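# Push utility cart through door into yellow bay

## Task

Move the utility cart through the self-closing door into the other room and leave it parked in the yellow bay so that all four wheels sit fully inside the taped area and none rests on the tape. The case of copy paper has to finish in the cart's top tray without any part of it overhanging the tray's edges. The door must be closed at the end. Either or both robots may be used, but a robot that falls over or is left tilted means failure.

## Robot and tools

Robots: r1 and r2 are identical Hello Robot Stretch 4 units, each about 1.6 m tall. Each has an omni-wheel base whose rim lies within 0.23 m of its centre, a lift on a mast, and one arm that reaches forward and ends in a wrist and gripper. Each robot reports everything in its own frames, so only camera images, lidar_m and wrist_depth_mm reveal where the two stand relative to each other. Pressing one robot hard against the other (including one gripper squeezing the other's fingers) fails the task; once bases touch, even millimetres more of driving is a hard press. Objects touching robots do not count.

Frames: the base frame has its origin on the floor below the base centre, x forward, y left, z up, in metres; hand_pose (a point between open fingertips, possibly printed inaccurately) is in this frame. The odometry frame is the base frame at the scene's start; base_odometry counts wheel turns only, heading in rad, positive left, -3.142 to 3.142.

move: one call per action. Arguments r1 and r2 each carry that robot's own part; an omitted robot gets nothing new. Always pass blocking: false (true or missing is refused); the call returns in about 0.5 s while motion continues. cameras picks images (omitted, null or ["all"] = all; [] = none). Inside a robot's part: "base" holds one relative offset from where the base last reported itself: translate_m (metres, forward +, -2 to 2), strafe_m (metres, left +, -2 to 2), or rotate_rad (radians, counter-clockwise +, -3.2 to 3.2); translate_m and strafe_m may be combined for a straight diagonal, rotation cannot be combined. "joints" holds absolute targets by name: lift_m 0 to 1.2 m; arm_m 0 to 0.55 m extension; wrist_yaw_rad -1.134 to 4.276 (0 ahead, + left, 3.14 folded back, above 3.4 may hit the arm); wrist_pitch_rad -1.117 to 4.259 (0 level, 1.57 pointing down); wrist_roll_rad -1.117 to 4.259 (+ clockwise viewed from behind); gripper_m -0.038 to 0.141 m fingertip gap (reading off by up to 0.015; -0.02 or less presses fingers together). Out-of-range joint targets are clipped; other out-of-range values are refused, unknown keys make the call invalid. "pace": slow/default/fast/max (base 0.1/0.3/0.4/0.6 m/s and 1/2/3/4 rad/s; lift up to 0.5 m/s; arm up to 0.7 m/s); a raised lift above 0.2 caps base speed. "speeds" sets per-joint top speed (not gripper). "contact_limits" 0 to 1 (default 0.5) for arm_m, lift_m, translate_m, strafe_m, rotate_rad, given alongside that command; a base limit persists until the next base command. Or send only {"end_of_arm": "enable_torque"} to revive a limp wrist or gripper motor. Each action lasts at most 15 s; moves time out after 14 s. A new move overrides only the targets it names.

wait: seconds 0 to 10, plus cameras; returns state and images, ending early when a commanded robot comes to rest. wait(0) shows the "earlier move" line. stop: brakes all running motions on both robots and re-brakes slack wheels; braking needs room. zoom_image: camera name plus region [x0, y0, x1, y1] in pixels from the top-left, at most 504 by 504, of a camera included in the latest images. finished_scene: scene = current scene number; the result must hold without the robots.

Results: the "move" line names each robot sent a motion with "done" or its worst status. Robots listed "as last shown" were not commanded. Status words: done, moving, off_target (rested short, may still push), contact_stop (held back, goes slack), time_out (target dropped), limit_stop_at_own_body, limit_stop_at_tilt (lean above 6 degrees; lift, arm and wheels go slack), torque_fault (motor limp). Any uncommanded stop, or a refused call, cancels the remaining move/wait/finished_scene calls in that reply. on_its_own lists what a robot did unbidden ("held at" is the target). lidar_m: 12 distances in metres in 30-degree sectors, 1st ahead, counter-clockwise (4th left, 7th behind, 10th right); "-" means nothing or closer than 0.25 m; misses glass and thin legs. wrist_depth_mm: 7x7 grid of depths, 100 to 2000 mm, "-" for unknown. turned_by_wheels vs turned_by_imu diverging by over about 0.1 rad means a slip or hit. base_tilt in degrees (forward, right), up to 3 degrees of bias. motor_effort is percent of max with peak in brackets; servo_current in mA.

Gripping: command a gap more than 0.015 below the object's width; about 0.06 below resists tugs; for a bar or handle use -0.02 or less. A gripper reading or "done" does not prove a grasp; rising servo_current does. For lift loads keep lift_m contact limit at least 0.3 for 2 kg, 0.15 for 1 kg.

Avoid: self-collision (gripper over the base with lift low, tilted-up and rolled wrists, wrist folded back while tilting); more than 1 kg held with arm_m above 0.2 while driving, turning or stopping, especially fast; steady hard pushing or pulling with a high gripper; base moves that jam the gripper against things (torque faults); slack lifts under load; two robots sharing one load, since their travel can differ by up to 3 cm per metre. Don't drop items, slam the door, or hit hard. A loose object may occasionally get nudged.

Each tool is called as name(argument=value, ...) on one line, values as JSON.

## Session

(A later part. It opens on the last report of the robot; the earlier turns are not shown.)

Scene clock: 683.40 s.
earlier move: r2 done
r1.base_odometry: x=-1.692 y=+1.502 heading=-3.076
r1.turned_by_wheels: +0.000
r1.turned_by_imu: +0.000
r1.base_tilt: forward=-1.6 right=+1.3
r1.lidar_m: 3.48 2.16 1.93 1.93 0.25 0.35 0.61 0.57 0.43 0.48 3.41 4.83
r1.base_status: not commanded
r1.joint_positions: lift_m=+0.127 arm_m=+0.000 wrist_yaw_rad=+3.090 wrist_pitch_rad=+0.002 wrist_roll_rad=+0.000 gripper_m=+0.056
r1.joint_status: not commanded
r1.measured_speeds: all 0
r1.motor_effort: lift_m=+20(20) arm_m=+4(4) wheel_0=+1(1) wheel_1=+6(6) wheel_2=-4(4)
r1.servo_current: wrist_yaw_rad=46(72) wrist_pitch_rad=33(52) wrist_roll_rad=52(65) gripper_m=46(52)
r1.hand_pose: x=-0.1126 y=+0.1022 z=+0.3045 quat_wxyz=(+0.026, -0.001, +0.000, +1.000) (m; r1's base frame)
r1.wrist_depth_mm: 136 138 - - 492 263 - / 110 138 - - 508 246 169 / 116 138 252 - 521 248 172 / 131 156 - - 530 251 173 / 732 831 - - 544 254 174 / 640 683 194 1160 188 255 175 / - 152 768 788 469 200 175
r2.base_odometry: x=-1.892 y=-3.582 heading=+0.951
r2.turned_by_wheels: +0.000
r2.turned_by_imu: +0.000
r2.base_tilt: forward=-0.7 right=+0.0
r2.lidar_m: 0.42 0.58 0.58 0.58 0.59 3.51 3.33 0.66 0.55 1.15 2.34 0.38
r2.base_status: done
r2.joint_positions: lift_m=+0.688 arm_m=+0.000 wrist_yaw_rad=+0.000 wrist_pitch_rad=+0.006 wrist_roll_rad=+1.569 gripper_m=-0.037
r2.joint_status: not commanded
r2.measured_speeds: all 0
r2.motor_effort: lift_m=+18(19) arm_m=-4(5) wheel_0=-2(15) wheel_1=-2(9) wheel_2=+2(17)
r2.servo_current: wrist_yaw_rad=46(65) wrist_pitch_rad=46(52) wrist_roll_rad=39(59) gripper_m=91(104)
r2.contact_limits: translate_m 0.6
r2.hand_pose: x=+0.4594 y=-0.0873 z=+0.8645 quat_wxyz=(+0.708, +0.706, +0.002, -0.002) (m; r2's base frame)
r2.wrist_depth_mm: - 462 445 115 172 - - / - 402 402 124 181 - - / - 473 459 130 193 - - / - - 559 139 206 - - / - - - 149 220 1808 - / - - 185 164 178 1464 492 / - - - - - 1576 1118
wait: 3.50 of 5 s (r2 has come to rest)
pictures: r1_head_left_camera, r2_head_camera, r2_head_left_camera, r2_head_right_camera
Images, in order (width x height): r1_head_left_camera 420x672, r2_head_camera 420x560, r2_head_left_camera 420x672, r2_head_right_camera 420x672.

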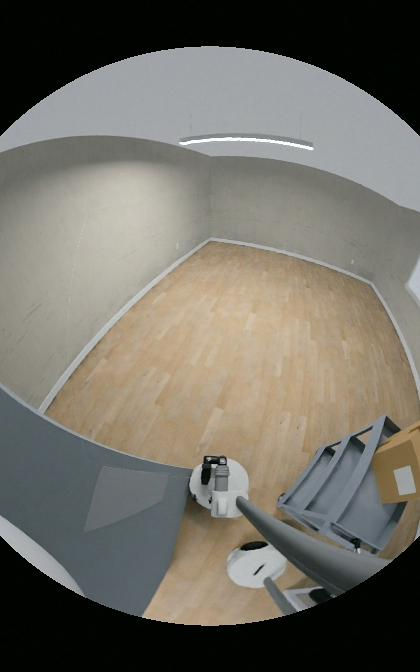

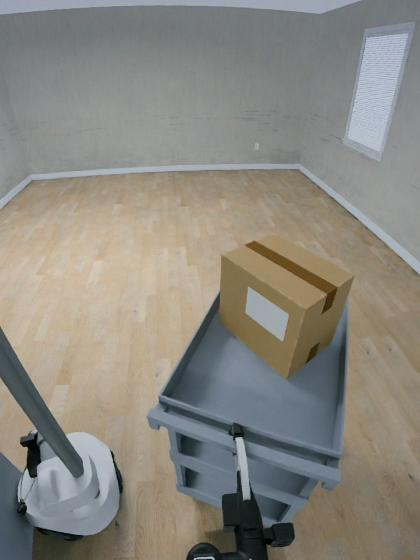

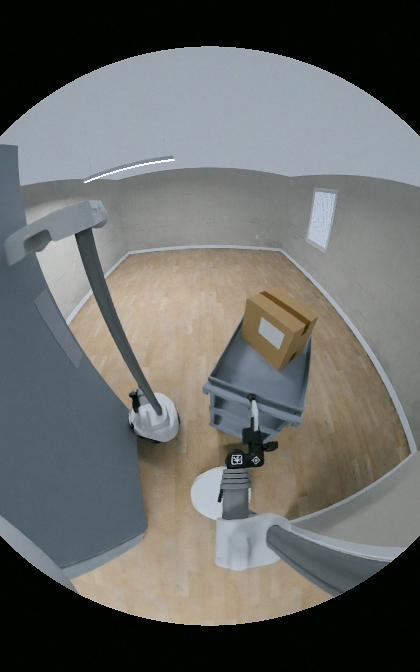

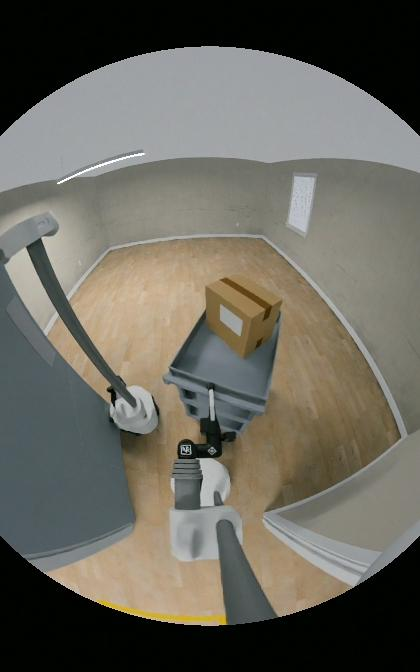

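move(blocking=false, r2={"base":{"translate_m":-0.6,"strafe_m":0.1},"contact_limits":{"translate_m":0.6}}, cameras=[])

wait(seconds=5, cameras=["r2_head_left_camera","r2_head_right_camera"])

Scene clock: 692.13 s.
move: r2 moving
r1: as last shown
r1.lidar_m: 3.50 2.15 1.94 1.92 0.25 0.34 0.62 0.59 0.43 0.48 3.41 4.82
r1.motor_effort: lift_m=+20(20) arm_m=+4(4) wheel_0=+1(1) wheel_1=+5(6) wheel_2=-4(4)
r1.servo_current: wrist_yaw_rad=46(52) wrist_pitch_rad=39(46) wrist_roll_rad=46(52) gripper_m=46(46)
r1.wrist_depth_mm: 136 138 - - 488 262 - / 110 138 - - 512 245 169 / 116 139 253 - 521 249 171 / 131 156 - - 535 253 173 / 723 842 - - 544 254 174 / 661 699 194 1182 188 254 174 / 661 151 759 778 469 200 174
r2.base_odometry: x=-1.915 y=-3.604 heading=+0.950
r2.turned_by_wheels: -0.001
r2.turned_by_imu: +0.000
r2.base_tilt: forward=-0.7 right=+0.0
r2.lidar_m: 0.42 0.61 0.59 0.58 0.57 3.48 3.29 3.36 0.52 1.07 2.36 0.39
r2.base_status: translate_m moving; strafe_m moving
r2.joint_positions: lift_m=+0.688 arm_m=+0.000 wrist_yaw_rad=+0.000 wrist_pitch_rad=+0.006 wrist_roll_rad=+1.569 gripper_m=-0.037
r2.joint_status: not commanded
r2.measured_speeds: translate_m=-0.122 strafe_m=+0.019 rotate_rad=-0.002 lift_m=+0.000 arm_m=+0.000 wrist_yaw_rad=+0.000 wrist_pitch_rad=+0.000 wrist_roll_rad=+0.000
r2.motor_effort: lift_m=+18(18) arm_m=-5(5) wheel_0=-11(14) wheel_1=-7(9) wheel_2=+13(14)
r2.servo_current: wrist_yaw_rad=46(52) wrist_pitch_rad=39(52) wrist_roll_rad=52(52) gripper_m=98(104)
r2.contact_limits: translate_m 0.6
r2.hand_pose: x=+0.4594 y=-0.0873 z=+0.8645 quat_wxyz=(+0.708, +0.706, +0.002, -0.002) (m; r2's base frame)
r2.wrist_depth_mm: - 484 466 120 175 - - / - 410 413 125 185 - - / - 469 452 133 196 - - / - - 554 142 209 - - / - - - 151 220 - - / - - 183 165 178 1430 496 / - - - - - 1537 1098
pictures: none
No camera images: "cameras" was empty.

Scene clock: 695.13 s.
earlier move: r2 done
r1.base_odometry: x=-1.692 y=+1.502 heading=-3.076
r1.turned_by_wheels: +0.000
r1.turned_by_imu: +0.000
r1.base_tilt: forward=-1.6 right=+1.3
r1.lidar_m: 3.50 2.16 1.94 1.96 0.25 0.34 0.57 0.40 0.38 2.84 3.41 4.84
r1.base_status: not commanded
r1.joint_positions: lift_m=+0.127 arm_m=+0.000 wrist_yaw_rad=+3.090 wrist_pitch_rad=+0.002 wrist_roll_rad=+0.000 gripper_m=+0.056
r1.joint_status: not commanded
r1.measured_speeds: all 0
r1.motor_effort: lift_m=+20(20) arm_m=+4(4) wheel_0=+0(1) wheel_1=+5(6) wheel_2=-4(4)
r1.servo_current: wrist_yaw_rad=39(78) wrist_pitch_rad=46(52) wrist_roll_rad=59(65) gripper_m=39(52)
r1.hand_pose: x=-0.1126 y=+0.1022 z=+0.3045 quat_wxyz=(+0.026, -0.001, +0.000, +1.000) (m; r1's base frame)
r1.wrist_depth_mm: 136 138 1205 - 488 263 - / 110 138 - - 508 246 170 / 116 138 243 - 521 248 172 / 131 156 1430 - 530 252 173 / - 1366 1182 1499 554 255 174 / - - 191 1205 187 257 175 / 759 759 750 798 469 200 175
r2.base_odometry: x=-2.322 y=-4.012 heading=+0.950
r2.turned_by_wheels: +0.000
r2.turned_by_imu: -0.001
r2.base_tilt: forward=-0.6 right=+0.1
r2.lidar_m: 0.40 0.42 0.45 0.44 2.37 2.90 2.70 2.79 2.57 0.56 0.56 0.40
r2.base_status: done
r2.joint_positions: lift_m=+0.688 arm_m=+0.000 wrist_yaw_rad=-0.001 wrist_pitch_rad=+0.006 wrist_roll_rad=+1.569 gripper_m=-0.037
r2.joint_status: not commanded
r2.measured_speeds: all 0
r2.motor_effort: lift_m=+18(19) arm_m=-5(5) wheel_0=-4(17) wheel_1=-3(9) wheel_2=+1(14)
r2.servo_current: wrist_yaw_rad=52(52) wrist_pitch_rad=46(59) wrist_roll_rad=46(59) gripper_m=104(104)
r2.contact_limits: translate_m 0.6
r2.hand_pose: x=+0.4593 y=-0.0877 z=+0.8645 quat_wxyz=(+0.708, +0.706, +0.002, -0.002) (m; r2's base frame)
r2.wrist_depth_mm: - - - 154 211 1537 - / - - 603 157 216 741 - / - 508 452 160 219 809 - / - 492 473 163 223 820 - / - - 530 165 227 - - / - - 185 168 178 - - / - - - - 236 854 484
wait: 3.00 of 5 s (r2 has come to rest)
pictures: r2_head_left_camera, r2_head_right_camera
Images, in order (width x height): r2_head_left_camera 420x672, r2_head_right_camera 420x672.

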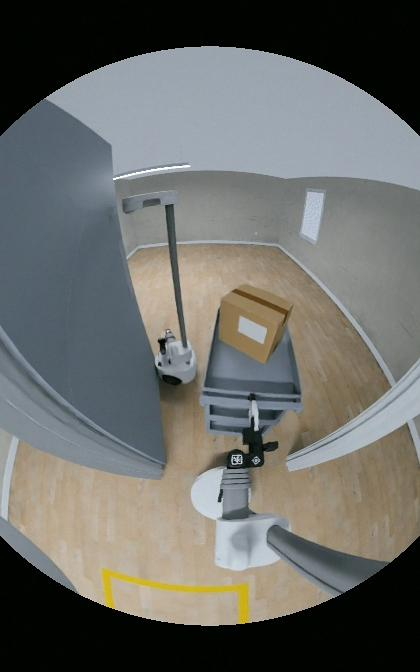

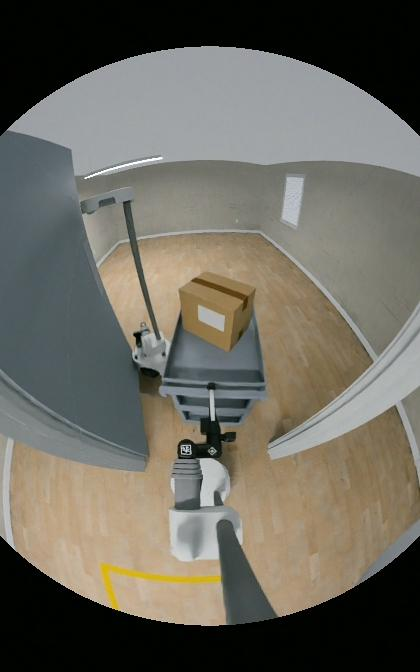

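move(blocking=false, r2={"base":{"translate_m":-0.65,"strafe_m":0.02},"contact_limits":{"translate_m":0.6}}, cameras=[])

wait(seconds=5, cameras=["r2_head_left_camera","r2_head_right_camera","r2_head_camera"])

Scene clock: 703.33 s.
move: r2 moving
r1: as last shown
r1.lidar_m: 3.47 2.17 1.94 1.96 0.25 0.33 0.55 0.40 0.41 2.84 3.42 4.83
r1.motor_effort: lift_m=+20(20) arm_m=+4(4) wheel_0=+1(1) wheel_1=+6(6) wheel_2=-4(4)
r1.servo_current: wrist_yaw_rad=46(59) wrist_pitch_rad=46(46) wrist_roll_rad=59(59) gripper_m=39(46)
r1.wrist_depth_mm: 136 138 1182 - 488 262 - / 111 138 1430 - 508 247 170 / 116 139 252 - 525 248 172 / 131 155 1499 - 535 253 173 / - 1042 1464 1499 549 254 174 / - - 190 1160 187 256 174 / 768 759 759 798 469 200 175
r2.base_odometry: x=-2.341 y=-4.037 heading=+0.950
r2.turned_by_wheels: +0.000
r2.turned_by_imu: +0.000
r2.base_tilt: forward=-0.6 right=+0.1
r2.lidar_m: 0.41 0.41 0.47 0.47 2.38 2.87 2.67 2.76 2.57 0.65 0.57 0.39
r2.base_status: translate_m moving; strafe_m moving
r2.joint_positions: lift_m=+0.688 arm_m=+0.000 wrist_yaw_rad=-0.001 wrist_pitch_rad=+0.006 wrist_roll_rad=+1.569 gripper_m=-0.037
r2.joint_status: not commanded
r2.measured_speeds: translate_m=-0.122 strafe_m=+0.004 rotate_rad=+0.000 lift_m=+0.000 arm_m=+0.000 wrist_yaw_rad=+0.000 wrist_pitch_rad=+0.000 wrist_roll_rad=+0.000
r2.motor_effort: lift_m=+18(19) arm_m=-5(5) wheel_0=-6(14) wheel_1=-7(9) wheel_2=+16(16)
r2.servo_current: wrist_yaw_rad=59(59) wrist_pitch_rad=46(46) wrist_roll_rad=46(65) gripper_m=91(104)
r2.contact_limits: translate_m 0.6
r2.hand_pose: x=+0.4593 y=-0.0877 z=+0.8645 quat_wxyz=(+0.708, +0.706, +0.002, -0.002) (m; r2's base frame)
r2.wrist_depth_mm: - - - 154 211 1537 - / - - 609 157 216 741 - / - 504 459 160 220 820 - / - 496 473 163 224 831 - / - - 535 166 227 - - / - - 184 168 178 - - / - - - - 236 842 492
pictures: none
No camera images: "cameras" was empty.

Scene clock: 706.50 s.
earlier move: r2 done
r1.base_odometry: x=-1.692 y=+1.502 heading=-3.076
r1.turned_by_wheels: +0.000
r1.turned_by_imu: +0.000
r1.base_tilt: forward=-1.6 right=+1.3
r1.lidar_m: 3.53 2.17 1.95 1.95 0.25 0.34 0.81 1.37 2.22 2.82 3.41 4.82
r1.base_status: not commanded
r1.joint_positions: lift_m=+0.127 arm_m=+0.000 wrist_yaw_rad=+3.090 wrist_pitch_rad=+0.002 wrist_roll_rad=+0.000 gripper_m=+0.056
r1.joint_status: not commanded
r1.measured_speeds: all 0
r1.motor_effort: lift_m=+20(20) arm_m=+4(4) wheel_0=+1(1) wheel_1=+5(6) wheel_2=-4(4)
r1.servo_current: wrist_yaw_rad=59(72) wrist_pitch_rad=39(52) wrist_roll_rad=59(65) gripper_m=46(46)
r1.hand_pose: x=-0.1126 y=+0.1022 z=+0.3045 quat_wxyz=(+0.026, -0.001, +0.000, +1.000) (m; r1's base frame)
r1.wrist_depth_mm: 136 138 - - 488 260 - / 110 138 - - 508 245 170 / 116 138 217 - 525 248 171 / 131 156 - - 535 252 173 / 139 1808 1576 - 539 253 174 / 1118 1229 193 1060 188 254 174 / 866 759 759 798 473 200 174
r2.base_odometry: x=-2.717 y=-4.529 heading=+0.950
r2.turned_by_wheels: +0.000
r2.turned_by_imu: +0.002
r2.base_tilt: forward=-0.7 right=+0.1
r2.lidar_m: 0.35 0.34 0.99 2.25 2.30 2.21 2.05 2.12 2.62 2.48 1.13 0.46
r2.base_status: done
r2.joint_positions: lift_m=+0.688 arm_m=+0.000 wrist_yaw_rad=+0.003 wrist_pitch_rad=+0.006 wrist_roll_rad=+1.569 gripper_m=-0.037
r2.joint_status: not commanded
r2.measured_speeds: all 0
r2.motor_effort: lift_m=+18(19) arm_m=-5(5) wheel_0=-2(14) wheel_1=-4(9) wheel_2=+3(18)
r2.servo_current: wrist_yaw_rad=59(59) wrist_pitch_rad=46(59) wrist_roll_rad=46(65) gripper_m=98(104)
r2.contact_limits: translate_m 0.6
r2.hand_pose: x=+0.4596 y=-0.0866 z=+0.8645 quat_wxyz=(+0.708, +0.706, +0.003, -0.001) (m; r2's base frame)
r2.wrist_depth_mm: - - - 223 297 306 310 / - - - 209 278 1661 1229 / - - - 198 260 1808 525 / - - - 186 247 809 - / - - 462 179 236 831 - / - 480 184 167 179 - - / - 496 492 - 217 - -
wait: 3.17 of 5 s (r2 has come to rest)
pictures: r2_head_camera, r2_head_left_camera, r2_head_right_camera
Images, in order (width x height): r2_head_camera 420x560, r2_head_left_camera 420x672, r2_head_right_camera 420x672.

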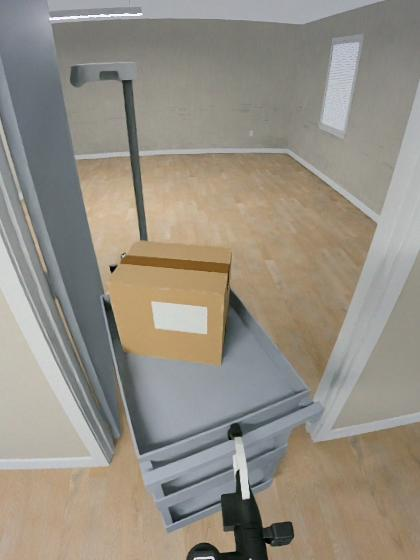

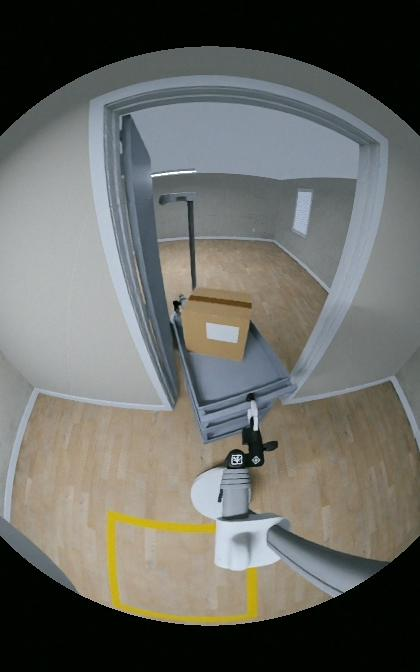

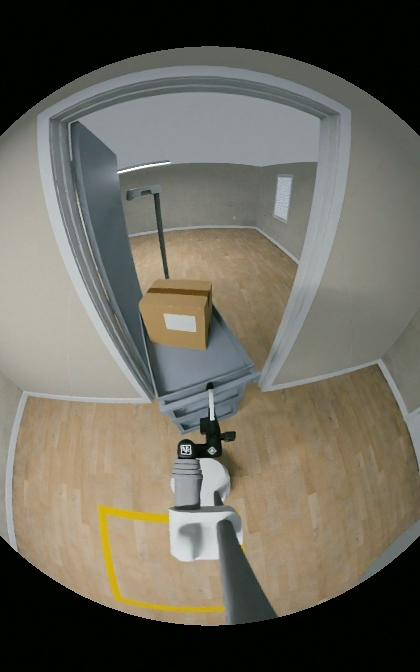

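move(blocking=false, r2={"base":{"translate_m":-0.4},"contact_limits":{"translate_m":0.6}}, cameras=[])

wait(seconds=5, cameras=[])

move(blocking=false, r2={"base":{"translate_m":-0.5,"strafe_m":0.45},"contact_limits":{"translate_m":0.6}}, cameras=[])

wait(seconds=5, cameras=["r2_head_left_camera","r2_head_right_camera","r2_head_camera"])

Scene clock: 722.70 s.
move: r2 moving
r1: as last shown
r1.base_tilt: forward=-1.6 right=+1.2
r1.lidar_m: 3.47 2.14 1.94 1.98 0.25 0.34 0.84 1.34 2.25 2.82 3.39 4.82
r1.motor_effort: lift_m=+20(20) arm_m=+4(4) wheel_0=+1(1) wheel_1=+6(6) wheel_2=-4(4)
r1.servo_current: wrist_yaw_rad=59(65) wrist_pitch_rad=46(52) wrist_roll_rad=52(59) gripper_m=52(52)
r1.wrist_depth_mm: 136 138 - - 492 262 - / 111 138 - - 508 246 169 / 116 139 218 - 521 249 171 / 131 156 - - 539 252 173 / 140 1756 - - 549 254 174 / 1118 1229 191 1098 188 256 174 / 878 768 759 798 469 200 174
r2.base_odometry: x=-2.735 y=-4.554 heading=+0.950
r2.turned_by_wheels: +0.000
r2.turned_by_imu: +0.001
r2.base_tilt: forward=-0.6 right=+0.1
r2.lidar_m: 0.35 0.31 1.06 2.25 2.29 2.18 2.04 2.10 2.65 2.48 1.20 0.44
r2.base_status: translate_m moving
r2.joint_positions: lift_m=+0.688 arm_m=+0.000 wrist_yaw_rad=+0.003 wrist_pitch_rad=+0.006 wrist_roll_rad=+1.569 gripper_m=-0.037
r2.joint_status: not commanded
r2.measured_speeds: translate_m=-0.122 strafe_m=+0.001 rotate_rad=+0.005 lift_m=+0.000 arm_m=+0.000 wrist_yaw_rad=+0.000 wrist_pitch_rad=+0.000 wrist_roll_rad=+0.000
r2.motor_effort: lift_m=+18(19) arm_m=-5(5) wheel_0=-4(7) wheel_1=-8(9) wheel_2=+16(16)
r2.servo_current: wrist_yaw_rad=52(52) wrist_pitch_rad=46(52) wrist_roll_rad=39(59) gripper_m=98(104)
r2.contact_limits: translate_m 0.6
r2.hand_pose: x=+0.4596 y=-0.0866 z=+0.8645 quat_wxyz=(+0.708, +0.706, +0.003, -0.001) (m; r2's base frame)
r2.wrist_depth_mm: - - - 271 297 304 310 / - - - 268 277 1618 1182 / - - - 198 260 1756 521 / - - - 186 248 788 - / - - 466 179 236 831 - / - 477 186 168 178 - - / - 496 496 - 217 - -
pictures: none
No camera images: "cameras" was empty.

Scene clock: 725.03 s.
earlier move: r2 done
r1.base_odometry: x=-1.692 y=+1.502 heading=-3.076
r1.turned_by_wheels: +0.000
r1.turned_by_imu: +0.000
r1.base_tilt: forward=-1.6 right=+1.3
r1.lidar_m: 3.47 2.16 1.94 1.96 0.25 0.34 1.16 1.35 2.26 2.82 3.41 4.82
r1.base_status: not commanded
r1.joint_positions: lift_m=+0.127 arm_m=+0.000 wrist_yaw_rad=+3.090 wrist_pitch_rad=+0.002 wrist_roll_rad=+0.000 gripper_m=+0.056
r1.joint_status: not commanded
r1.measured_speeds: all 0
r1.motor_effort: lift_m=+20(20) arm_m=+4(4) wheel_0=+0(1) wheel_1=+6(6) wheel_2=-4(4)
r1.servo_current: wrist_yaw_rad=33(72) wrist_pitch_rad=46(52) wrist_roll_rad=39(72) gripper_m=46(52)
r1.hand_pose: x=-0.1126 y=+0.1022 z=+0.3045 quat_wxyz=(+0.026, -0.001, +0.000, +1.000) (m; r1's base frame)
r1.wrist_depth_mm: 136 138 - 1464 484 260 - / 111 138 - - 433 245 169 / 116 138 252 - 512 249 171 / 131 156 - - 539 252 173 / 140 - - 1708 539 255 173 / 1138 1229 194 1205 188 255 175 / 878 750 759 788 473 200 174
r2.base_odometry: x=-2.949 y=-4.854 heading=+0.950
r2.turned_by_wheels: +0.000
r2.turned_by_imu: +0.001
r2.base_tilt: forward=-0.6 right=+0.1
r2.lidar_m: 0.30 0.28 1.53 2.22 2.28 1.79 1.67 1.70 2.24 2.48 1.74 0.49
r2.base_status: done
r2.joint_positions: lift_m=+0.688 arm_m=+0.000 wrist_yaw_rad=+0.003 wrist_pitch_rad=+0.006 wrist_roll_rad=+1.569 gripper_m=-0.037
r2.joint_status: not commanded
r2.measured_speeds: all 0
r2.motor_effort: lift_m=+18(19) arm_m=-4(5) wheel_0=-1(9) wheel_1=-3(9) wheel_2=+1(19)
r2.servo_current: wrist_yaw_rad=46(65) wrist_pitch_rad=46(52) wrist_roll_rad=52(59) gripper_m=91(104)
r2.contact_limits: translate_m 0.6
r2.hand_pose: x=+0.4596 y=-0.0866 z=+0.8645 quat_wxyz=(+0.708, +0.706, +0.003, -0.001) (m; r2's base frame)
r2.wrist_depth_mm: - - - 289 - - - / - - - 314 342 349 357 / - - - 225 303 1661 1182 / - - - 203 267 1661 525 / - - - 185 243 750 - / - - 183 164 178 - - / - - 439 - 210 - -
wait: 2.33 of 5 s (r2 has come to rest)
pictures: none
No camera images: "cameras" was empty.

Scene clock: 725.53 s.
move: r2 moving
r1: as last shown
r1.base_tilt: forward=-1.5 right=+1.3
r1.lidar_m: 3.50 2.19 1.94 1.96 0.25 0.33 1.17 1.35 2.23 2.84 3.42 4.82
r1.motor_effort: lift_m=+20(20) arm_m=+4(4) wheel_0=+1(2) wheel_1=+5(6) wheel_2=-4(4)
r1.servo_current: wrist_yaw_rad=52(65) wrist_pitch_rad=52(52) wrist_roll_rad=52(52) gripper_m=46(46)
r1.wrist_depth_mm: 136 138 - 1430 484 263 - / 111 138 - - 436 245 169 / 116 139 251 - 512 249 171 / 131 155 - - 535 252 173 / 140 - - 1661 539 255 174 / 1118 1229 194 1182 188 255 175 / 878 768 750 798 473 200 174
r2.base_odometry: x=-2.981 y=-4.862 heading=+0.950
r2.turned_by_wheels: +0.000
r2.turned_by_imu: +0.000
r2.base_tilt: forward=-0.6 right=+0.1
r2.lidar_m: 0.28 0.28 1.55 2.18 2.26 1.76 1.65 1.69 2.21 2.52 1.78 0.49
r2.base_status: translate_m moving; strafe_m moving
r2.joint_positions: lift_m=+0.688 arm_m=+0.000 wrist_yaw_rad=+0.001 wrist_pitch_rad=+0.006 wrist_roll_rad=+1.569 gripper_m=-0.037
r2.joint_status: not commanded
r2.measured_speeds: translate_m=-0.094 strafe_m=+0.084 rotate_rad=-0.002 lift_m=+0.000 arm_m=+0.000 wrist_yaw_rad=-0.015 wrist_pitch_rad=+0.000 wrist_roll_rad=+0.000
r2.motor_effort: lift_m=+18(19) arm_m=-5(5) wheel_0=-14(14) wheel_1=+5(6) wheel_2=+11(13)
r2.servo_current: wrist_yaw_rad=46(52) wrist_pitch_rad=52(52) wrist_roll_rad=33(52) gripper_m=91(98)
r2.contact_limits: translate_m 0.6
r2.hand_pose: x=+0.4595 y=-0.0870 z=+0.8645 quat_wxyz=(+0.708, +0.706, +0.003, -0.002) (m; r2's base frame)
r2.wrist_depth_mm: - - - 281 - - - / - - - 248 336 347 347 / - - - 221 296 1708 488 / - - - 200 263 1808 - / - - - 183 243 759 - / - 492 185 163 178 - - / - 145 449 - 211 - -
pictures: none
No camera images: "cameras" was empty.

Scene clock: 728.70 s.
earlier move: r2 done
r1.base_odometry: x=-1.692 y=+1.502 heading=-3.076
r1.turned_by_wheels: +0.000
r1.turned_by_imu: +0.000
r1.base_tilt: forward=-1.6 right=+1.3
r1.lidar_m: 3.49 2.14 1.93 1.97 0.25 0.34 1.67 1.35 2.24 2.82 3.39 4.83
r1.base_status: not commanded
r1.joint_positions: lift_m=+0.127 arm_m=+0.000 wrist_yaw_rad=+3.090 wrist_pitch_rad=+0.002 wrist_roll_rad=+0.000 gripper_m=+0.056
r1.joint_status: not commanded
r1.measured_speeds: all 0
r1.motor_effort: lift_m=+20(20) arm_m=+4(4) wheel_0=+1(2) wheel_1=+5(6) wheel_2=-4(4)
r1.servo_current: wrist_yaw_rad=46(72) wrist_pitch_rad=39(52) wrist_roll_rad=46(65) gripper_m=46(52)
r1.hand_pose: x=-0.1126 y=+0.1022 z=+0.3045 quat_wxyz=(+0.026, -0.001, +0.000, +1.000) (m; r1's base frame)
r1.wrist_depth_mm: 136 138 - - 492 262 - / 111 138 - - 500 246 169 / 116 139 252 - 517 248 171 / 131 156 - - 530 252 174 / 140 - - - 544 254 174 / 1118 1229 194 1205 187 255 175 / 878 750 759 798 469 201 175
r2.base_odometry: x=-3.606 y=-5.000 heading=+0.951
r2.turned_by_wheels: +0.000
r2.turned_by_imu: +0.000
r2.base_tilt: forward=-0.7 right=+0.1
r2.lidar_m: 0.39 0.49 1.85 1.73 1.79 1.30 1.21 1.23 1.63 2.97 2.45 0.42
r2.base_status: done
r2.joint_positions: lift_m=+0.688 arm_m=+0.000 wrist_yaw_rad=-0.001 wrist_pitch_rad=+0.006 wrist_roll_rad=+1.569 gripper_m=-0.037
r2.joint_status: not commanded
r2.measured_speeds: all 0
r2.motor_effort: lift_m=+19(19) arm_m=-5(5) wheel_0=-1(18) wheel_1=+4(7) wheel_2=+4(13)
r2.servo_current: wrist_yaw_rad=39(59) wrist_pitch_rad=46(52) wrist_roll_rad=46(59) gripper_m=98(104)
r2.contact_limits: translate_m 0.6
r2.hand_pose: x=+0.4593 y=-0.0877 z=+0.8645 quat_wxyz=(+0.708, +0.706, +0.002, -0.002) (m; r2's base frame)
r2.wrist_depth_mm: - - - 133 190 - - / - 496 462 139 197 - - / - 445 436 145 206 - - / - - 508 152 215 - - / - - 603 159 223 - - / - - 180 166 178 - - / - - - - - - 473
wait: 3.17 of 5 s (r2 has come to rest)
pictures: r2_head_camera, r2_head_left_camera, r2_head_right_camera
Images, in order (width x height): r2_head_camera 420x560, r2_head_left_camera 420x672, r2_head_right_camera 420x672.

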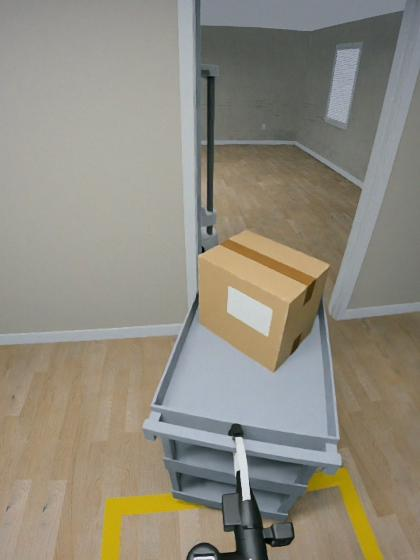

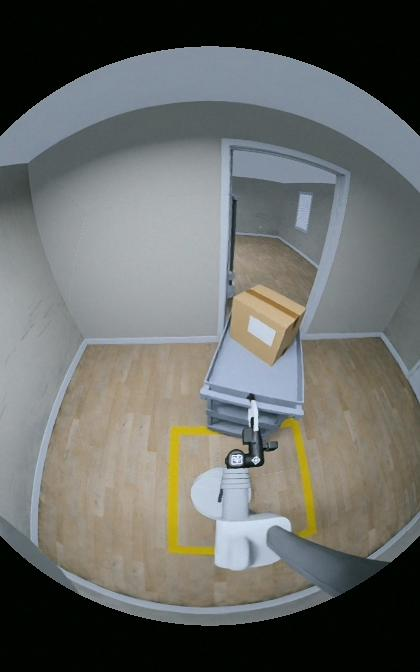

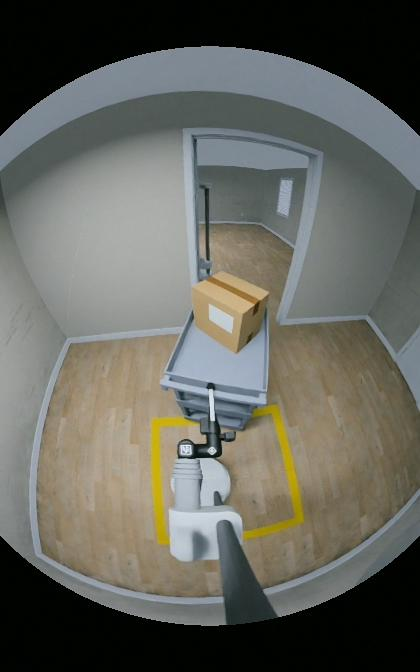

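move(blocking=false, r2={"base":{"translate_m":-0.72,"strafe_m":-0.03},"contact_limits":{"translate_m":0.5}}, cameras=[])

wait(seconds=5, cameras=["r2_head_left_camera","r2_head_right_camera","r2_head_camera"])

Scene clock: 738.00 s.
move: r2 moving
r1: as last shown
r1.lidar_m: 3.50 2.16 1.91 1.96 0.25 0.34 1.69 1.35 2.20 2.82 3.40 4.81
r1.motor_effort: lift_m=+20(20) arm_m=+4(4) wheel_0=+0(1) wheel_1=+5(6) wheel_2=-4(4)
r1.servo_current: wrist_yaw_rad=39(59) wrist_pitch_rad=39(46) wrist_roll_rad=33(59) gripper_m=46(46)
r1.wrist_depth_mm: 136 138 - - 488 262 - / 111 138 - - 504 246 170 / 116 139 251 - 512 248 171 / 131 156 - - 535 252 173 / 140 - - - 544 255 174 / 1118 1229 194 1205 187 255 175 / 878 768 759 798 473 201 175
r2.base_odometry: x=-3.623 y=-5.026 heading=+0.951
r2.turned_by_wheels: +0.000
r2.turned_by_imu: +0.001
r2.base_tilt: forward=-0.6 right=+0.1
r2.lidar_m: 0.41 0.44 1.85 1.75 1.81 1.27 1.16 1.20 1.59 2.98 2.50 0.41
r2.base_status: translate_m moving; strafe_m moving
r2.joint_positions: lift_m=+0.688 arm_m=+0.000 wrist_yaw_rad=+0.003 wrist_pitch_rad=+0.006 wrist_roll_rad=+1.569 gripper_m=-0.037
r2.joint_status: not commanded
r2.measured_speeds: translate_m=-0.122 strafe_m=-0.003 rotate_rad=-0.002 lift_m=+0.000 arm_m=+0.000 wrist_yaw_rad=+0.000 wrist_pitch_rad=+0.000 wrist_roll_rad=+0.000
r2.motor_effort: lift_m=+18(18) arm_m=-5(5) wheel_0=-5(10) wheel_1=-8(9) wheel_2=+16(16)
r2.servo_current: wrist_yaw_rad=46(52) wrist_pitch_rad=46(52) wrist_roll_rad=46(52) gripper_m=98(104)
r2.contact_limits: translate_m 0.5
r2.hand_pose: x=+0.4596 y=-0.0866 z=+0.8645 quat_wxyz=(+0.708, +0.706, +0.003, -0.001) (m; r2's base frame)
r2.wrist_depth_mm: - - 559 131 187 - - / - 469 449 137 196 - - / - 449 442 143 206 - - / - - 512 151 216 - - / - - 597 158 223 - - / - - 181 167 178 - - / - - - - - - 466
pictures: none
No camera images: "cameras" was empty.

Scene clock: 741.40 s.
earlier move: r2 done
r1.base_odometry: x=-1.692 y=+1.502 heading=-3.076
r1.turned_by_wheels: +0.000
r1.turned_by_imu: +0.000
r1.base_tilt: forward=-1.6 right=+1.3
r1.lidar_m: 3.49 2.15 1.93 1.96 0.25 0.34 2.37 1.31 2.27 2.84 3.42 4.83
r1.base_status: not commanded
r1.joint_positions: lift_m=+0.127 arm_m=+0.000 wrist_yaw_rad=+3.090 wrist_pitch_rad=+0.002 wrist_roll_rad=+0.000 gripper_m=+0.056
r1.joint_status: not commanded
r1.measured_speeds: all 0
r1.motor_effort: lift_m=+20(20) arm_m=+4(4) wheel_0=+1(1) wheel_1=+6(6) wheel_2=-4(4)
r1.servo_current: wrist_yaw_rad=46(72) wrist_pitch_rad=46(52) wrist_roll_rad=59(72) gripper_m=39(46)
r1.hand_pose: x=-0.1126 y=+0.1022 z=+0.3045 quat_wxyz=(+0.026, -0.001, +0.000, +1.000) (m; r1's base frame)
r1.wrist_depth_mm: 136 138 - - 492 262 - / 110 138 - - 517 246 169 / 116 139 251 - 521 249 171 / 131 156 - - 539 254 173 / 140 - - - 544 254 174 / 1098 1229 193 1182 188 255 175 / 866 768 759 798 477 200 174
r2.base_odometry: x=-4.000 y=-5.603 heading=+0.950
r2.turned_by_wheels: +0.000
r2.turned_by_imu: +0.001
r2.base_tilt: forward=-0.7 right=+0.1
r2.lidar_m: 0.38 0.46 1.83 1.72 0.78 0.53 0.49 0.50 0.67 1.54 3.07 0.41
r2.base_status: done
r2.joint_positions: lift_m=+0.688 arm_m=+0.000 wrist_yaw_rad=+0.003 wrist_pitch_rad=+0.006 wrist_roll_rad=+1.569 gripper_m=-0.037
r2.joint_status: not commanded
r2.measured_speeds: all 0
r2.motor_effort: lift_m=+18(19) arm_m=-5(5) wheel_0=-1(10) wheel_1=-3(10) wheel_2=+3(17)
r2.servo_current: wrist_yaw_rad=46(59) wrist_pitch_rad=46(52) wrist_roll_rad=39(59) gripper_m=98(104)
r2.contact_limits: translate_m 0.5
r2.hand_pose: x=+0.4596 y=-0.0866 z=+0.8645 quat_wxyz=(+0.708, +0.706, +0.003, -0.001) (m; r2's base frame)
r2.wrist_depth_mm: - - - 138 193 741 - / - - 488 143 201 - - / - 436 430 148 208 - - / - - 500 154 216 820 - / - - 585 162 224 - - / - - 185 167 178 544 - / - - - - - 1576 466
wait: 3.40 of 5 s (r2 has come to rest)
pictures: r2_head_camera, r2_head_left_camera, r2_head_right_camera
Images, in order (width x height): r2_head_camera 420x560, r2_head_left_camera 420x672, r2_head_right_camera 420x672.

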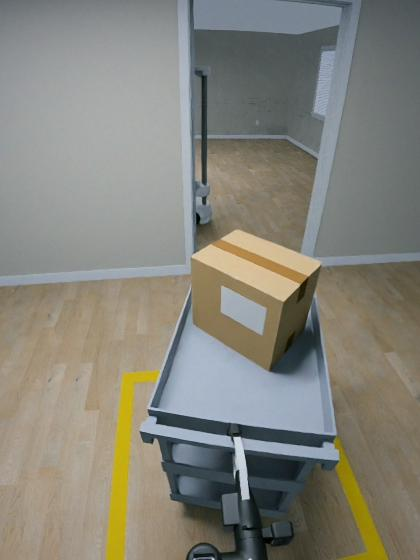

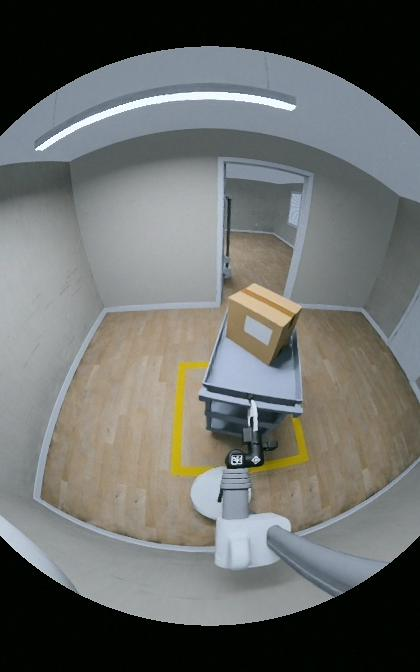

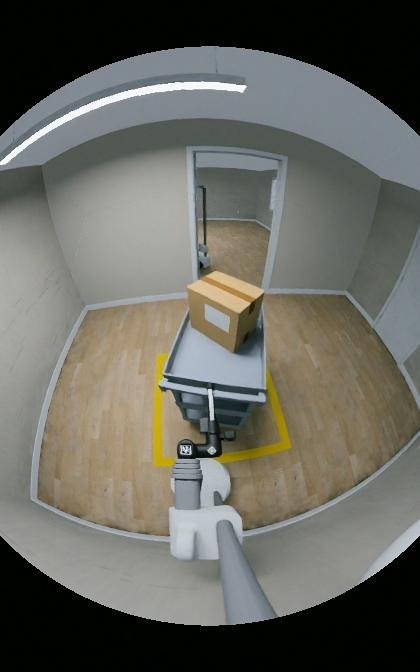

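move(blocking=false, r2={"base":{"translate_m":-0.1},"contact_limits":{"translate_m":0.5}}, cameras=[])

wait(seconds=3, cameras=["r2_head_left_camera","r2_head_right_camera"])

zoom_image(camera="r2_head_left_camera", region=[140, 330, 340, 500])

zoom_image(camera="r2_head_right_camera", region=[120, 330, 320, 500])

Scene clock: 751.40 s.
move: r2 moving
r1: as last shown
r1.lidar_m: 3.45 2.15 1.93 1.96 0.25 0.33 2.42 1.35 2.25 2.82 3.43 4.82
r1.motor_effort: lift_m=+20(20) arm_m=+4(4) wheel_0=+0(1) wheel_1=+5(6) wheel_2=-4(4)
r1.servo_current: wrist_yaw_rad=59(72) wrist_pitch_rad=39(46) wrist_roll_rad=59(59) gripper_m=39(46)
r1.wrist_depth_mm: 136 138 - - 488 262 - / 111 138 - - 512 245 170 / 116 139 251 - 525 250 172 / 131 156 - - 539 253 174 / 139 - - - 544 254 173 / 1138 1205 194 1205 187 255 174 / 878 759 759 788 469 200 175
r2.base_odometry: x=-4.018 y=-5.628 heading=+0.950
r2.turned_by_wheels: +0.000
r2.turned_by_imu: +0.001
r2.base_tilt: forward=-0.6 right=+0.1
r2.lidar_m: 0.40 0.46 1.82 1.71 0.72 0.49 0.43 0.48 0.62 1.46 3.07 0.40
r2.base_status: translate_m moving
r2.joint_positions: lift_m=+0.688 arm_m=+0.000 wrist_yaw_rad=+0.003 wrist_pitch_rad=+0.006 wrist_roll_rad=+1.569 gripper_m=-0.037
r2.joint_status: not commanded
r2.measured_speeds: translate_m=-0.122 strafe_m=+0.000 rotate_rad=+0.002 lift_m=+0.000 arm_m=+0.000 wrist_yaw_rad=+0.000 wrist_pitch_rad=+0.000 wrist_roll_rad=+0.000
r2.motor_effort: lift_m=+18(18) arm_m=-5(5) wheel_0=-6(8) wheel_1=-9(9) wheel_2=+15(17)
r2.servo_current: wrist_yaw_rad=52(52) wrist_pitch_rad=46(52) wrist_roll_rad=52(65) gripper_m=91(104)
r2.contact_limits: translate_m 0.5
r2.hand_pose: x=+0.4596 y=-0.0866 z=+0.8645 quat_wxyz=(+0.708, +0.706, +0.003, -0.001) (m; r2's base frame)
r2.wrist_depth_mm: - - - 139 194 732 - / - - 492 144 202 - - / - 442 433 149 208 - - / - - 500 155 217 809 - / - - 591 163 224 - - / - - 186 167 177 539 - / - - - - - 1618 466
pictures: none
No camera images: "cameras" was empty.

Scene clock: 752.47 s.
earlier move: r2 done
r1.base_odometry: x=-1.692 y=+1.502 heading=-3.076
r1.turned_by_wheels: +0.000
r1.turned_by_imu: +0.000
r1.base_tilt: forward=-1.5 right=+1.3
r1.lidar_m: 3.46 2.16 1.95 1.96 0.25 0.36 2.51 1.32 2.23 2.84 3.42 4.82
r1.base_status: not commanded
r1.joint_positions: lift_m=+0.127 arm_m=+0.000 wrist_yaw_rad=+3.090 wrist_pitch_rad=+0.002 wrist_roll_rad=+0.000 gripper_m=+0.056
r1.joint_status: not commanded
r1.measured_speeds: all 0
r1.motor_effort: lift_m=+20(20) arm_m=+4(4) wheel_0=+0(1) wheel_1=+6(6) wheel_2=-4(4)
r1.servo_current: wrist_yaw_rad=52(72) wrist_pitch_rad=39(52) wrist_roll_rad=52(59) gripper_m=46(46)
r1.hand_pose: x=-0.1126 y=+0.1022 z=+0.3045 quat_wxyz=(+0.026, -0.001, +0.000, +1.000) (m; r1's base frame)
r1.wrist_depth_mm: 136 138 - - 488 262 - / 111 138 - - 508 246 169 / 116 139 253 - 517 249 171 / 131 155 - - 539 252 174 / 140 - - - 549 255 174 / 1138 1205 193 1205 187 256 174 / 866 768 759 798 473 200 175
r2.base_odometry: x=-4.058 y=-5.684 heading=+0.950
r2.turned_by_wheels: +0.000
r2.turned_by_imu: +0.000
r2.base_tilt: forward=-0.7 right=+0.1
r2.lidar_m: 0.42 0.45 1.84 1.72 0.60 0.42 0.37 0.40 0.55 1.23 3.06 0.41
r2.base_status: done
r2.joint_positions: lift_m=+0.688 arm_m=+0.000 wrist_yaw_rad=+0.003 wrist_pitch_rad=+0.006 wrist_roll_rad=+1.569 gripper_m=-0.037
r2.joint_status: not commanded
r2.measured_speeds: all 0
r2.motor_effort: lift_m=+18(19) arm_m=-5(5) wheel_0=-2(10) wheel_1=-4(9) wheel_2=+2(17)
r2.servo_current: wrist_yaw_rad=46(65) wrist_pitch_rad=46(52) wrist_roll_rad=59(65) gripper_m=98(104)
r2.contact_limits: translate_m 0.5
r2.hand_pose: x=+0.4596 y=-0.0866 z=+0.8645 quat_wxyz=(+0.708, +0.706, +0.003, -0.001) (m; r2's base frame)
r2.wrist_depth_mm: - - - 139 195 683 - / - - 492 144 202 - - / - 436 433 148 209 - - / - 521 496 155 216 831 - / - - 585 162 224 - - / - - 185 167 178 544 - / - - - - - 1576 466
wait: 1.07 of 3 s (r2 has come to rest)
pictures: r2_head_left_camera, r2_head_right_camera
Images, in order (width x height): r2_head_left_camera 420x672, r2_head_right_camera 420x672.

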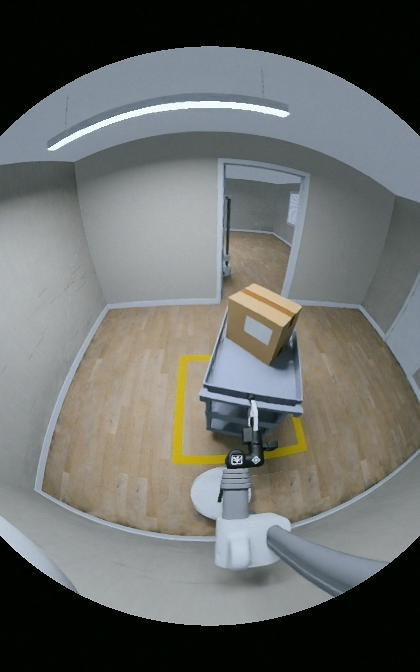

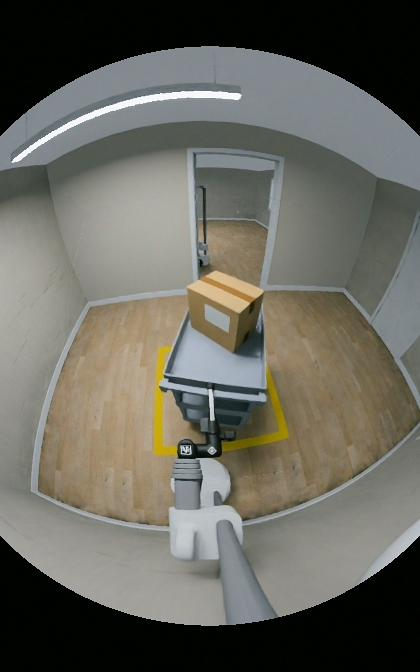

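Scaled by 2.520 from the camera's 420x672 image, which has a finer 600x960 frame.

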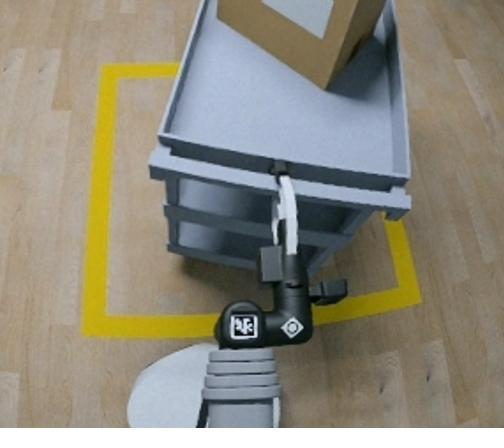

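Scaled by 2.520 from the camera's 420x672 image, which has a finer 600x960 frame.

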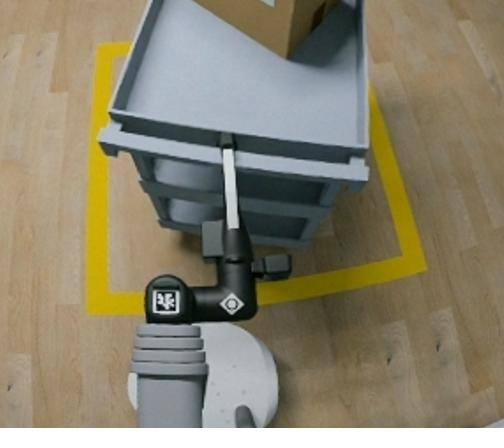

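move(blocking=false, r2={"joints":{"gripper_m":0.13}}, r1={"base":{"translate_m":1.0}}, cameras=[])

wait(seconds=1.5, cameras=[])

move(blocking=false, r2={"base":{"translate_m":-0.1}, "pace":"slow"}, cameras=[])

wait(seconds=3, cameras=["r2_head_left_camera","r2_head_camera","r1_head_left_camera"])

Scene clock: 769.70 s.
move: r1 contact_stop; r2 moving
r1.base_odometry: x=-1.720 y=+1.503 heading=-3.065
r1.turned_by_wheels: +0.011
r1.turned_by_imu: +0.012
r1.base_tilt: forward=-1.6 right=+1.3
r1.lidar_m: 3.41 2.15 1.94 1.96 0.25 0.36 2.53 1.34 2.35 2.85 3.45 4.80
r1.base_status: translate_m contact_stop
r1.joint_positions: lift_m=+0.127 arm_m=+0.000 wrist_yaw_rad=+3.090 wrist_pitch_rad=+0.002 wrist_roll_rad=+0.000 gripper_m=+0.056
r1.joint_status: not commanded
r1.measured_speeds: translate_m=+0.080 strafe_m=-0.024 rotate_rad=+0.123 lift_m=+0.000 arm_m=+0.000 wrist_yaw_rad=+0.000 wrist_pitch_rad=+0.000 wrist_roll_rad=+0.000
r1.on_its_own: the wheels are slack since a contact_stop
r1.motor_effort: lift_m=+20(20) arm_m=+4(4) wheel_0=-2(5) wheel_1=+16(31) wheel_2=-8(16)
r1.servo_current: wrist_yaw_rad=52(65) wrist_pitch_rad=52(52) wrist_roll_rad=39(59) gripper_m=39(46)
r1.hand_pose: x=-0.1126 y=+0.1022 z=+0.3045 quat_wxyz=(+0.026, -0.001, +0.000, +1.000) (m; r1's base frame)
r1.wrist_depth_mm: 136 138 - - 504 244 169 / 113 138 - - 521 249 171 / 116 139 255 - 539 276 173 / 135 156 - - 549 256 175 / - - - - 559 256 175 / 1118 1229 193 1205 188 258 176 / 878 768 768 788 480 218 176
r2.base_odometry: x=-4.058 y=-5.684 heading=+0.950
r2.turned_by_wheels: +0.000
r2.turned_by_imu: +0.000
r2.base_tilt: forward=-0.7 right=+0.1
r2.lidar_m: 0.42 0.47 1.83 1.71 0.61 0.43 0.39 0.40 0.52 1.30 3.06 0.41
r2.base_status: not commanded
r2.joint_positions: lift_m=+0.688 arm_m=+0.000 wrist_yaw_rad=+0.003 wrist_pitch_rad=+0.006 wrist_roll_rad=+1.569 gripper_m=-0.012
r2.joint_status: gripper_m moving
r2.measured_speeds: all 0
r2.motor_effort: lift_m=+18(19) arm_m=-5(5) wheel_0=-2(3) wheel_1=-4(5) wheel_2=+2(2)
r2.servo_current: wrist_yaw_rad=52(52) wrist_pitch_rad=52(52) wrist_roll_rad=46(59) gripper_m=78(85)
r2.contact_limits: translate_m 0.5
r2.hand_pose: x=+0.4596 y=-0.0866 z=+0.8645 quat_wxyz=(+0.708, +0.706, +0.003, -0.001) (m; r2's base frame)
r2.wrist_depth_mm: - - - 143 198 732 - / - - 496 147 205 - - / - 439 439 152 213 - - / - - 496 158 220 831 - / - - 585 166 228 - - / - - 186 171 180 - - / - - - - - 1708 469
pictures: none
No camera images: "cameras" was empty.

not run: a stop that you did not command came earlier in this reply.

not run: a stop that you did not command came earlier in this reply.

not run: a stop that you did not command came earlier in this reply.

move(blocking=false, r2={"base":{"translate_m":-0.1}, "pace":"slow"}, r1={"base":{"strafe_m":-0.15,"translate_m":0.15},"contact_limits":{"translate_m":0.8}}, cameras=[])

wait(seconds=3, cameras=["r2_head_left_camera","r2_head_camera","r1_head_left_camera"])

Scene clock: 778.63 s.
earlier move: r1 contact_stop; r2 done
move: r1 moving; r2 moving
r1.base_odometry: x=-1.757 y=+1.529 heading=-3.035
r1.turned_by_wheels: +0.030
r1.turned_by_imu: +0.030
r1.base_tilt: forward=-1.6 right=+1.3
r1.lidar_m: 3.30 2.13 1.92 1.94 0.25 0.38 - 1.37 2.61 2.82 3.49 4.74
r1.base_status: earlier translate_m contact_stop (by the wheels' count: +0.039 of +1.000); translate_m moving; strafe_m moving
r1.joint_positions: lift_m=+0.127 arm_m=+0.000 wrist_yaw_rad=+3.090 wrist_pitch_rad=+0.002 wrist_roll_rad=+0.000 gripper_m=+0.056
r1.joint_status: not commanded
r1.measured_speeds: translate_m=+0.089 strafe_m=-0.088 rotate_rad=+0.004 lift_m=+0.000 arm_m=+0.000 wrist_yaw_rad=+0.000 wrist_pitch_rad=+0.000 wrist_roll_rad=+0.000
r1.motor_effort: lift_m=+20(20) arm_m=+4(4) wheel_0=+8(9) wheel_1=-1(5) wheel_2=-7(9)
r1.servo_current: wrist_yaw_rad=52(59) wrist_pitch_rad=46(46) wrist_roll_rad=52(52) gripper_m=39(46)
r1.contact_limits: translate_m 0.8
r1.hand_pose: x=-0.1126 y=+0.1022 z=+0.3045 quat_wxyz=(+0.026, -0.001, +0.000, +1.000) (m; r1's base frame)
r1.wrist_depth_mm: 136 138 - - - 256 172 / 115 139 - - - 262 174 / 117 139 281 - - 266 175 / 137 158 - - - 268 177 / - - - - 1576 272 178 / 1229 1229 194 1205 187 273 179 / 878 759 768 788 715 208 178
r2.base_odometry: x=-4.065 y=-5.694 heading=+0.950
r2.turned_by_wheels: +0.000
r2.turned_by_imu: +0.001
r2.base_tilt: forward=-0.7 right=+0.1
r2.lidar_m: 0.44 0.51 1.83 1.71 0.59 0.40 0.36 0.38 0.53 1.19 3.07 0.43
r2.base_status: translate_m moving
r2.joint_positions: lift_m=+0.688 arm_m=+0.000 wrist_yaw_rad=+0.003 wrist_pitch_rad=+0.005 wrist_roll_rad=+1.569 gripper_m=+0.130
r2.joint_status: all done
r2.measured_speeds: translate_m=-0.050 strafe_m=+0.000 rotate_rad=-0.001 lift_m=+0.000 arm_m=+0.000 wrist_yaw_rad=+0.000 wrist_pitch_rad=+0.000 wrist_roll_rad=+0.000
r2.motor_effort: lift_m=+18(18) arm_m=-4(5) wheel_0=-5(10) wheel_1=-6(7) wheel_2=+10(10)
r2.servo_current: wrist_yaw_rad=46(52) wrist_pitch_rad=46(52) wrist_roll_rad=52(59) gripper_m=59(59)
r2.hand_pose: x=+0.4596 y=-0.0866 z=+0.8647 quat_wxyz=(+0.708, +0.706, +0.003, -0.001) (m; r2's base frame)
r2.wrist_depth_mm: - - - 165 221 768 - / - - 539 172 229 - - / - - 469 179 237 - - / - - 521 185 245 854 - / - - 591 192 253 - - / - - 218 195 213 559 - / - - - - - 1921 484
pictures: none
No camera images: "cameras" was empty.

Scene clock: 780.33 s.
earlier move: r1 done; r2 moving
r1.base_odometry: x=-1.897 y=+1.642 heading=-3.035
r1.turned_by_wheels: +0.000
r1.turned_by_imu: -0.001
r1.base_tilt: forward=-1.6 right=+1.3
r1.lidar_m: 3.44 2.20 1.99 2.00 0.25 0.25 1.48 1.47 2.73 2.75 3.44 4.60
r1.base_status: done
r1.joint_positions: lift_m=+0.127 arm_m=+0.000 wrist_yaw_rad=+3.090 wrist_pitch_rad=+0.002 wrist_roll_rad=+0.000 gripper_m=+0.056
r1.joint_status: not commanded
r1.measured_speeds: all 0
r1.motor_effort: lift_m=+20(20) arm_m=+4(4) wheel_0=-16(16) wheel_1=+3(5) wheel_2=+12(12)
r1.servo_current: wrist_yaw_rad=46(72) wrist_pitch_rad=39(52) wrist_roll_rad=46(59) gripper_m=39(52)
r1.contact_limits: translate_m 0.8
r1.hand_pose: x=-0.1126 y=+0.1022 z=+0.3045 quat_wxyz=(+0.026, -0.001, +0.000, +1.000) (m; r1's base frame)
r1.wrist_depth_mm: 136 139 - - 256 - - / 115 139 - - 256 - - / 117 140 287 - 256 - - / 137 159 - - 258 - - / - 1576 - - 258 - - / 1229 1229 194 1205 187 1118 991 / 866 768 768 798 259 759 768
r2.base_odometry: x=-4.116 y=-5.765 heading=+0.950
r2.turned_by_wheels: +0.000
r2.turned_by_imu: +0.000
r2.base_tilt: forward=-0.7 right=+0.1
r2.lidar_m: 0.49 2.59 1.81 1.60 0.46 0.33 0.28 0.30 0.40 0.94 3.11 0.52
r2.base_status: translate_m moving
r2.joint_positions: lift_m=+0.688 arm_m=+0.000 wrist_yaw_rad=+0.003 wrist_pitch_rad=+0.005 wrist_roll_rad=+1.569 gripper_m=+0.130
r2.joint_status: all done
r2.measured_speeds: all 0
r2.motor_effort: lift_m=+18(18) arm_m=-5(5) wheel_0=-3(10) wheel_1=-5(8) wheel_2=+6(10)
r2.servo_current: wrist_yaw_rad=46(59) wrist_pitch_rad=46(52) wrist_roll_rad=52(65) gripper_m=52(59)
r2.hand_pose: x=+0.4596 y=-0.0866 z=+0.8647 quat_wxyz=(+0.708, +0.706, +0.003, -0.001) (m; r2's base frame)
r2.wrist_depth_mm: - - - 298 303 1464 - / - - 661 309 314 - - / - - 564 322 325 904 - / - - 609 330 336 904 - / - - 707 343 347 - - / - - 217 291 213 - - / - - - - - 1921 512
wait: 1.70 of 3 s (r1 has come to rest)
pictures: r1_head_left_camera, r2_head_camera, r2_head_left_camera
Images, in order (width x height): r1_head_left_camera 420x672, r2_head_camera 420x560, r2_head_left_camera 420x672.

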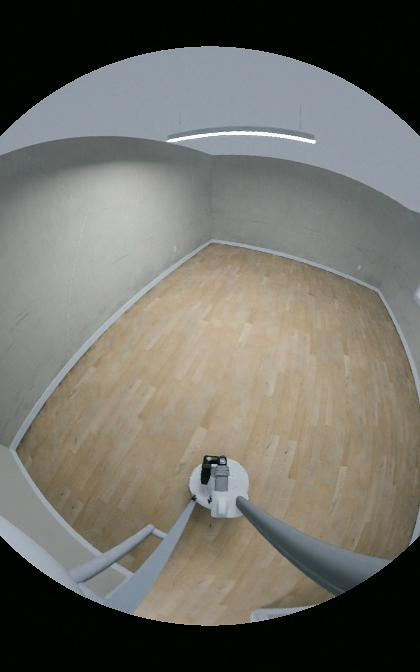

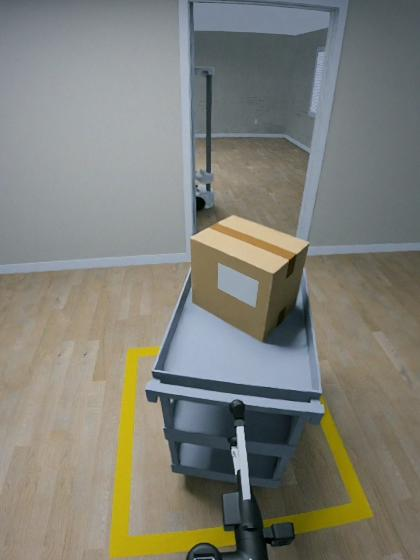

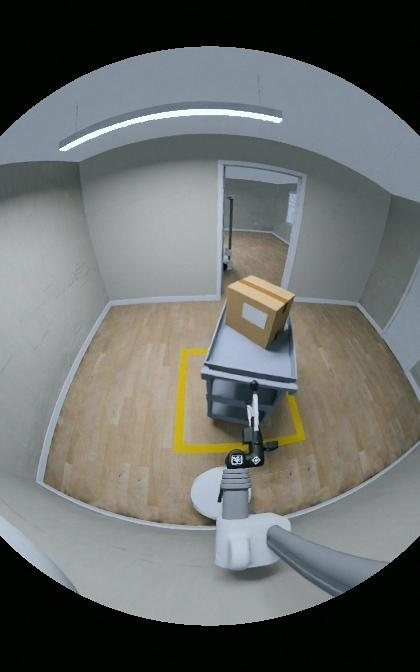

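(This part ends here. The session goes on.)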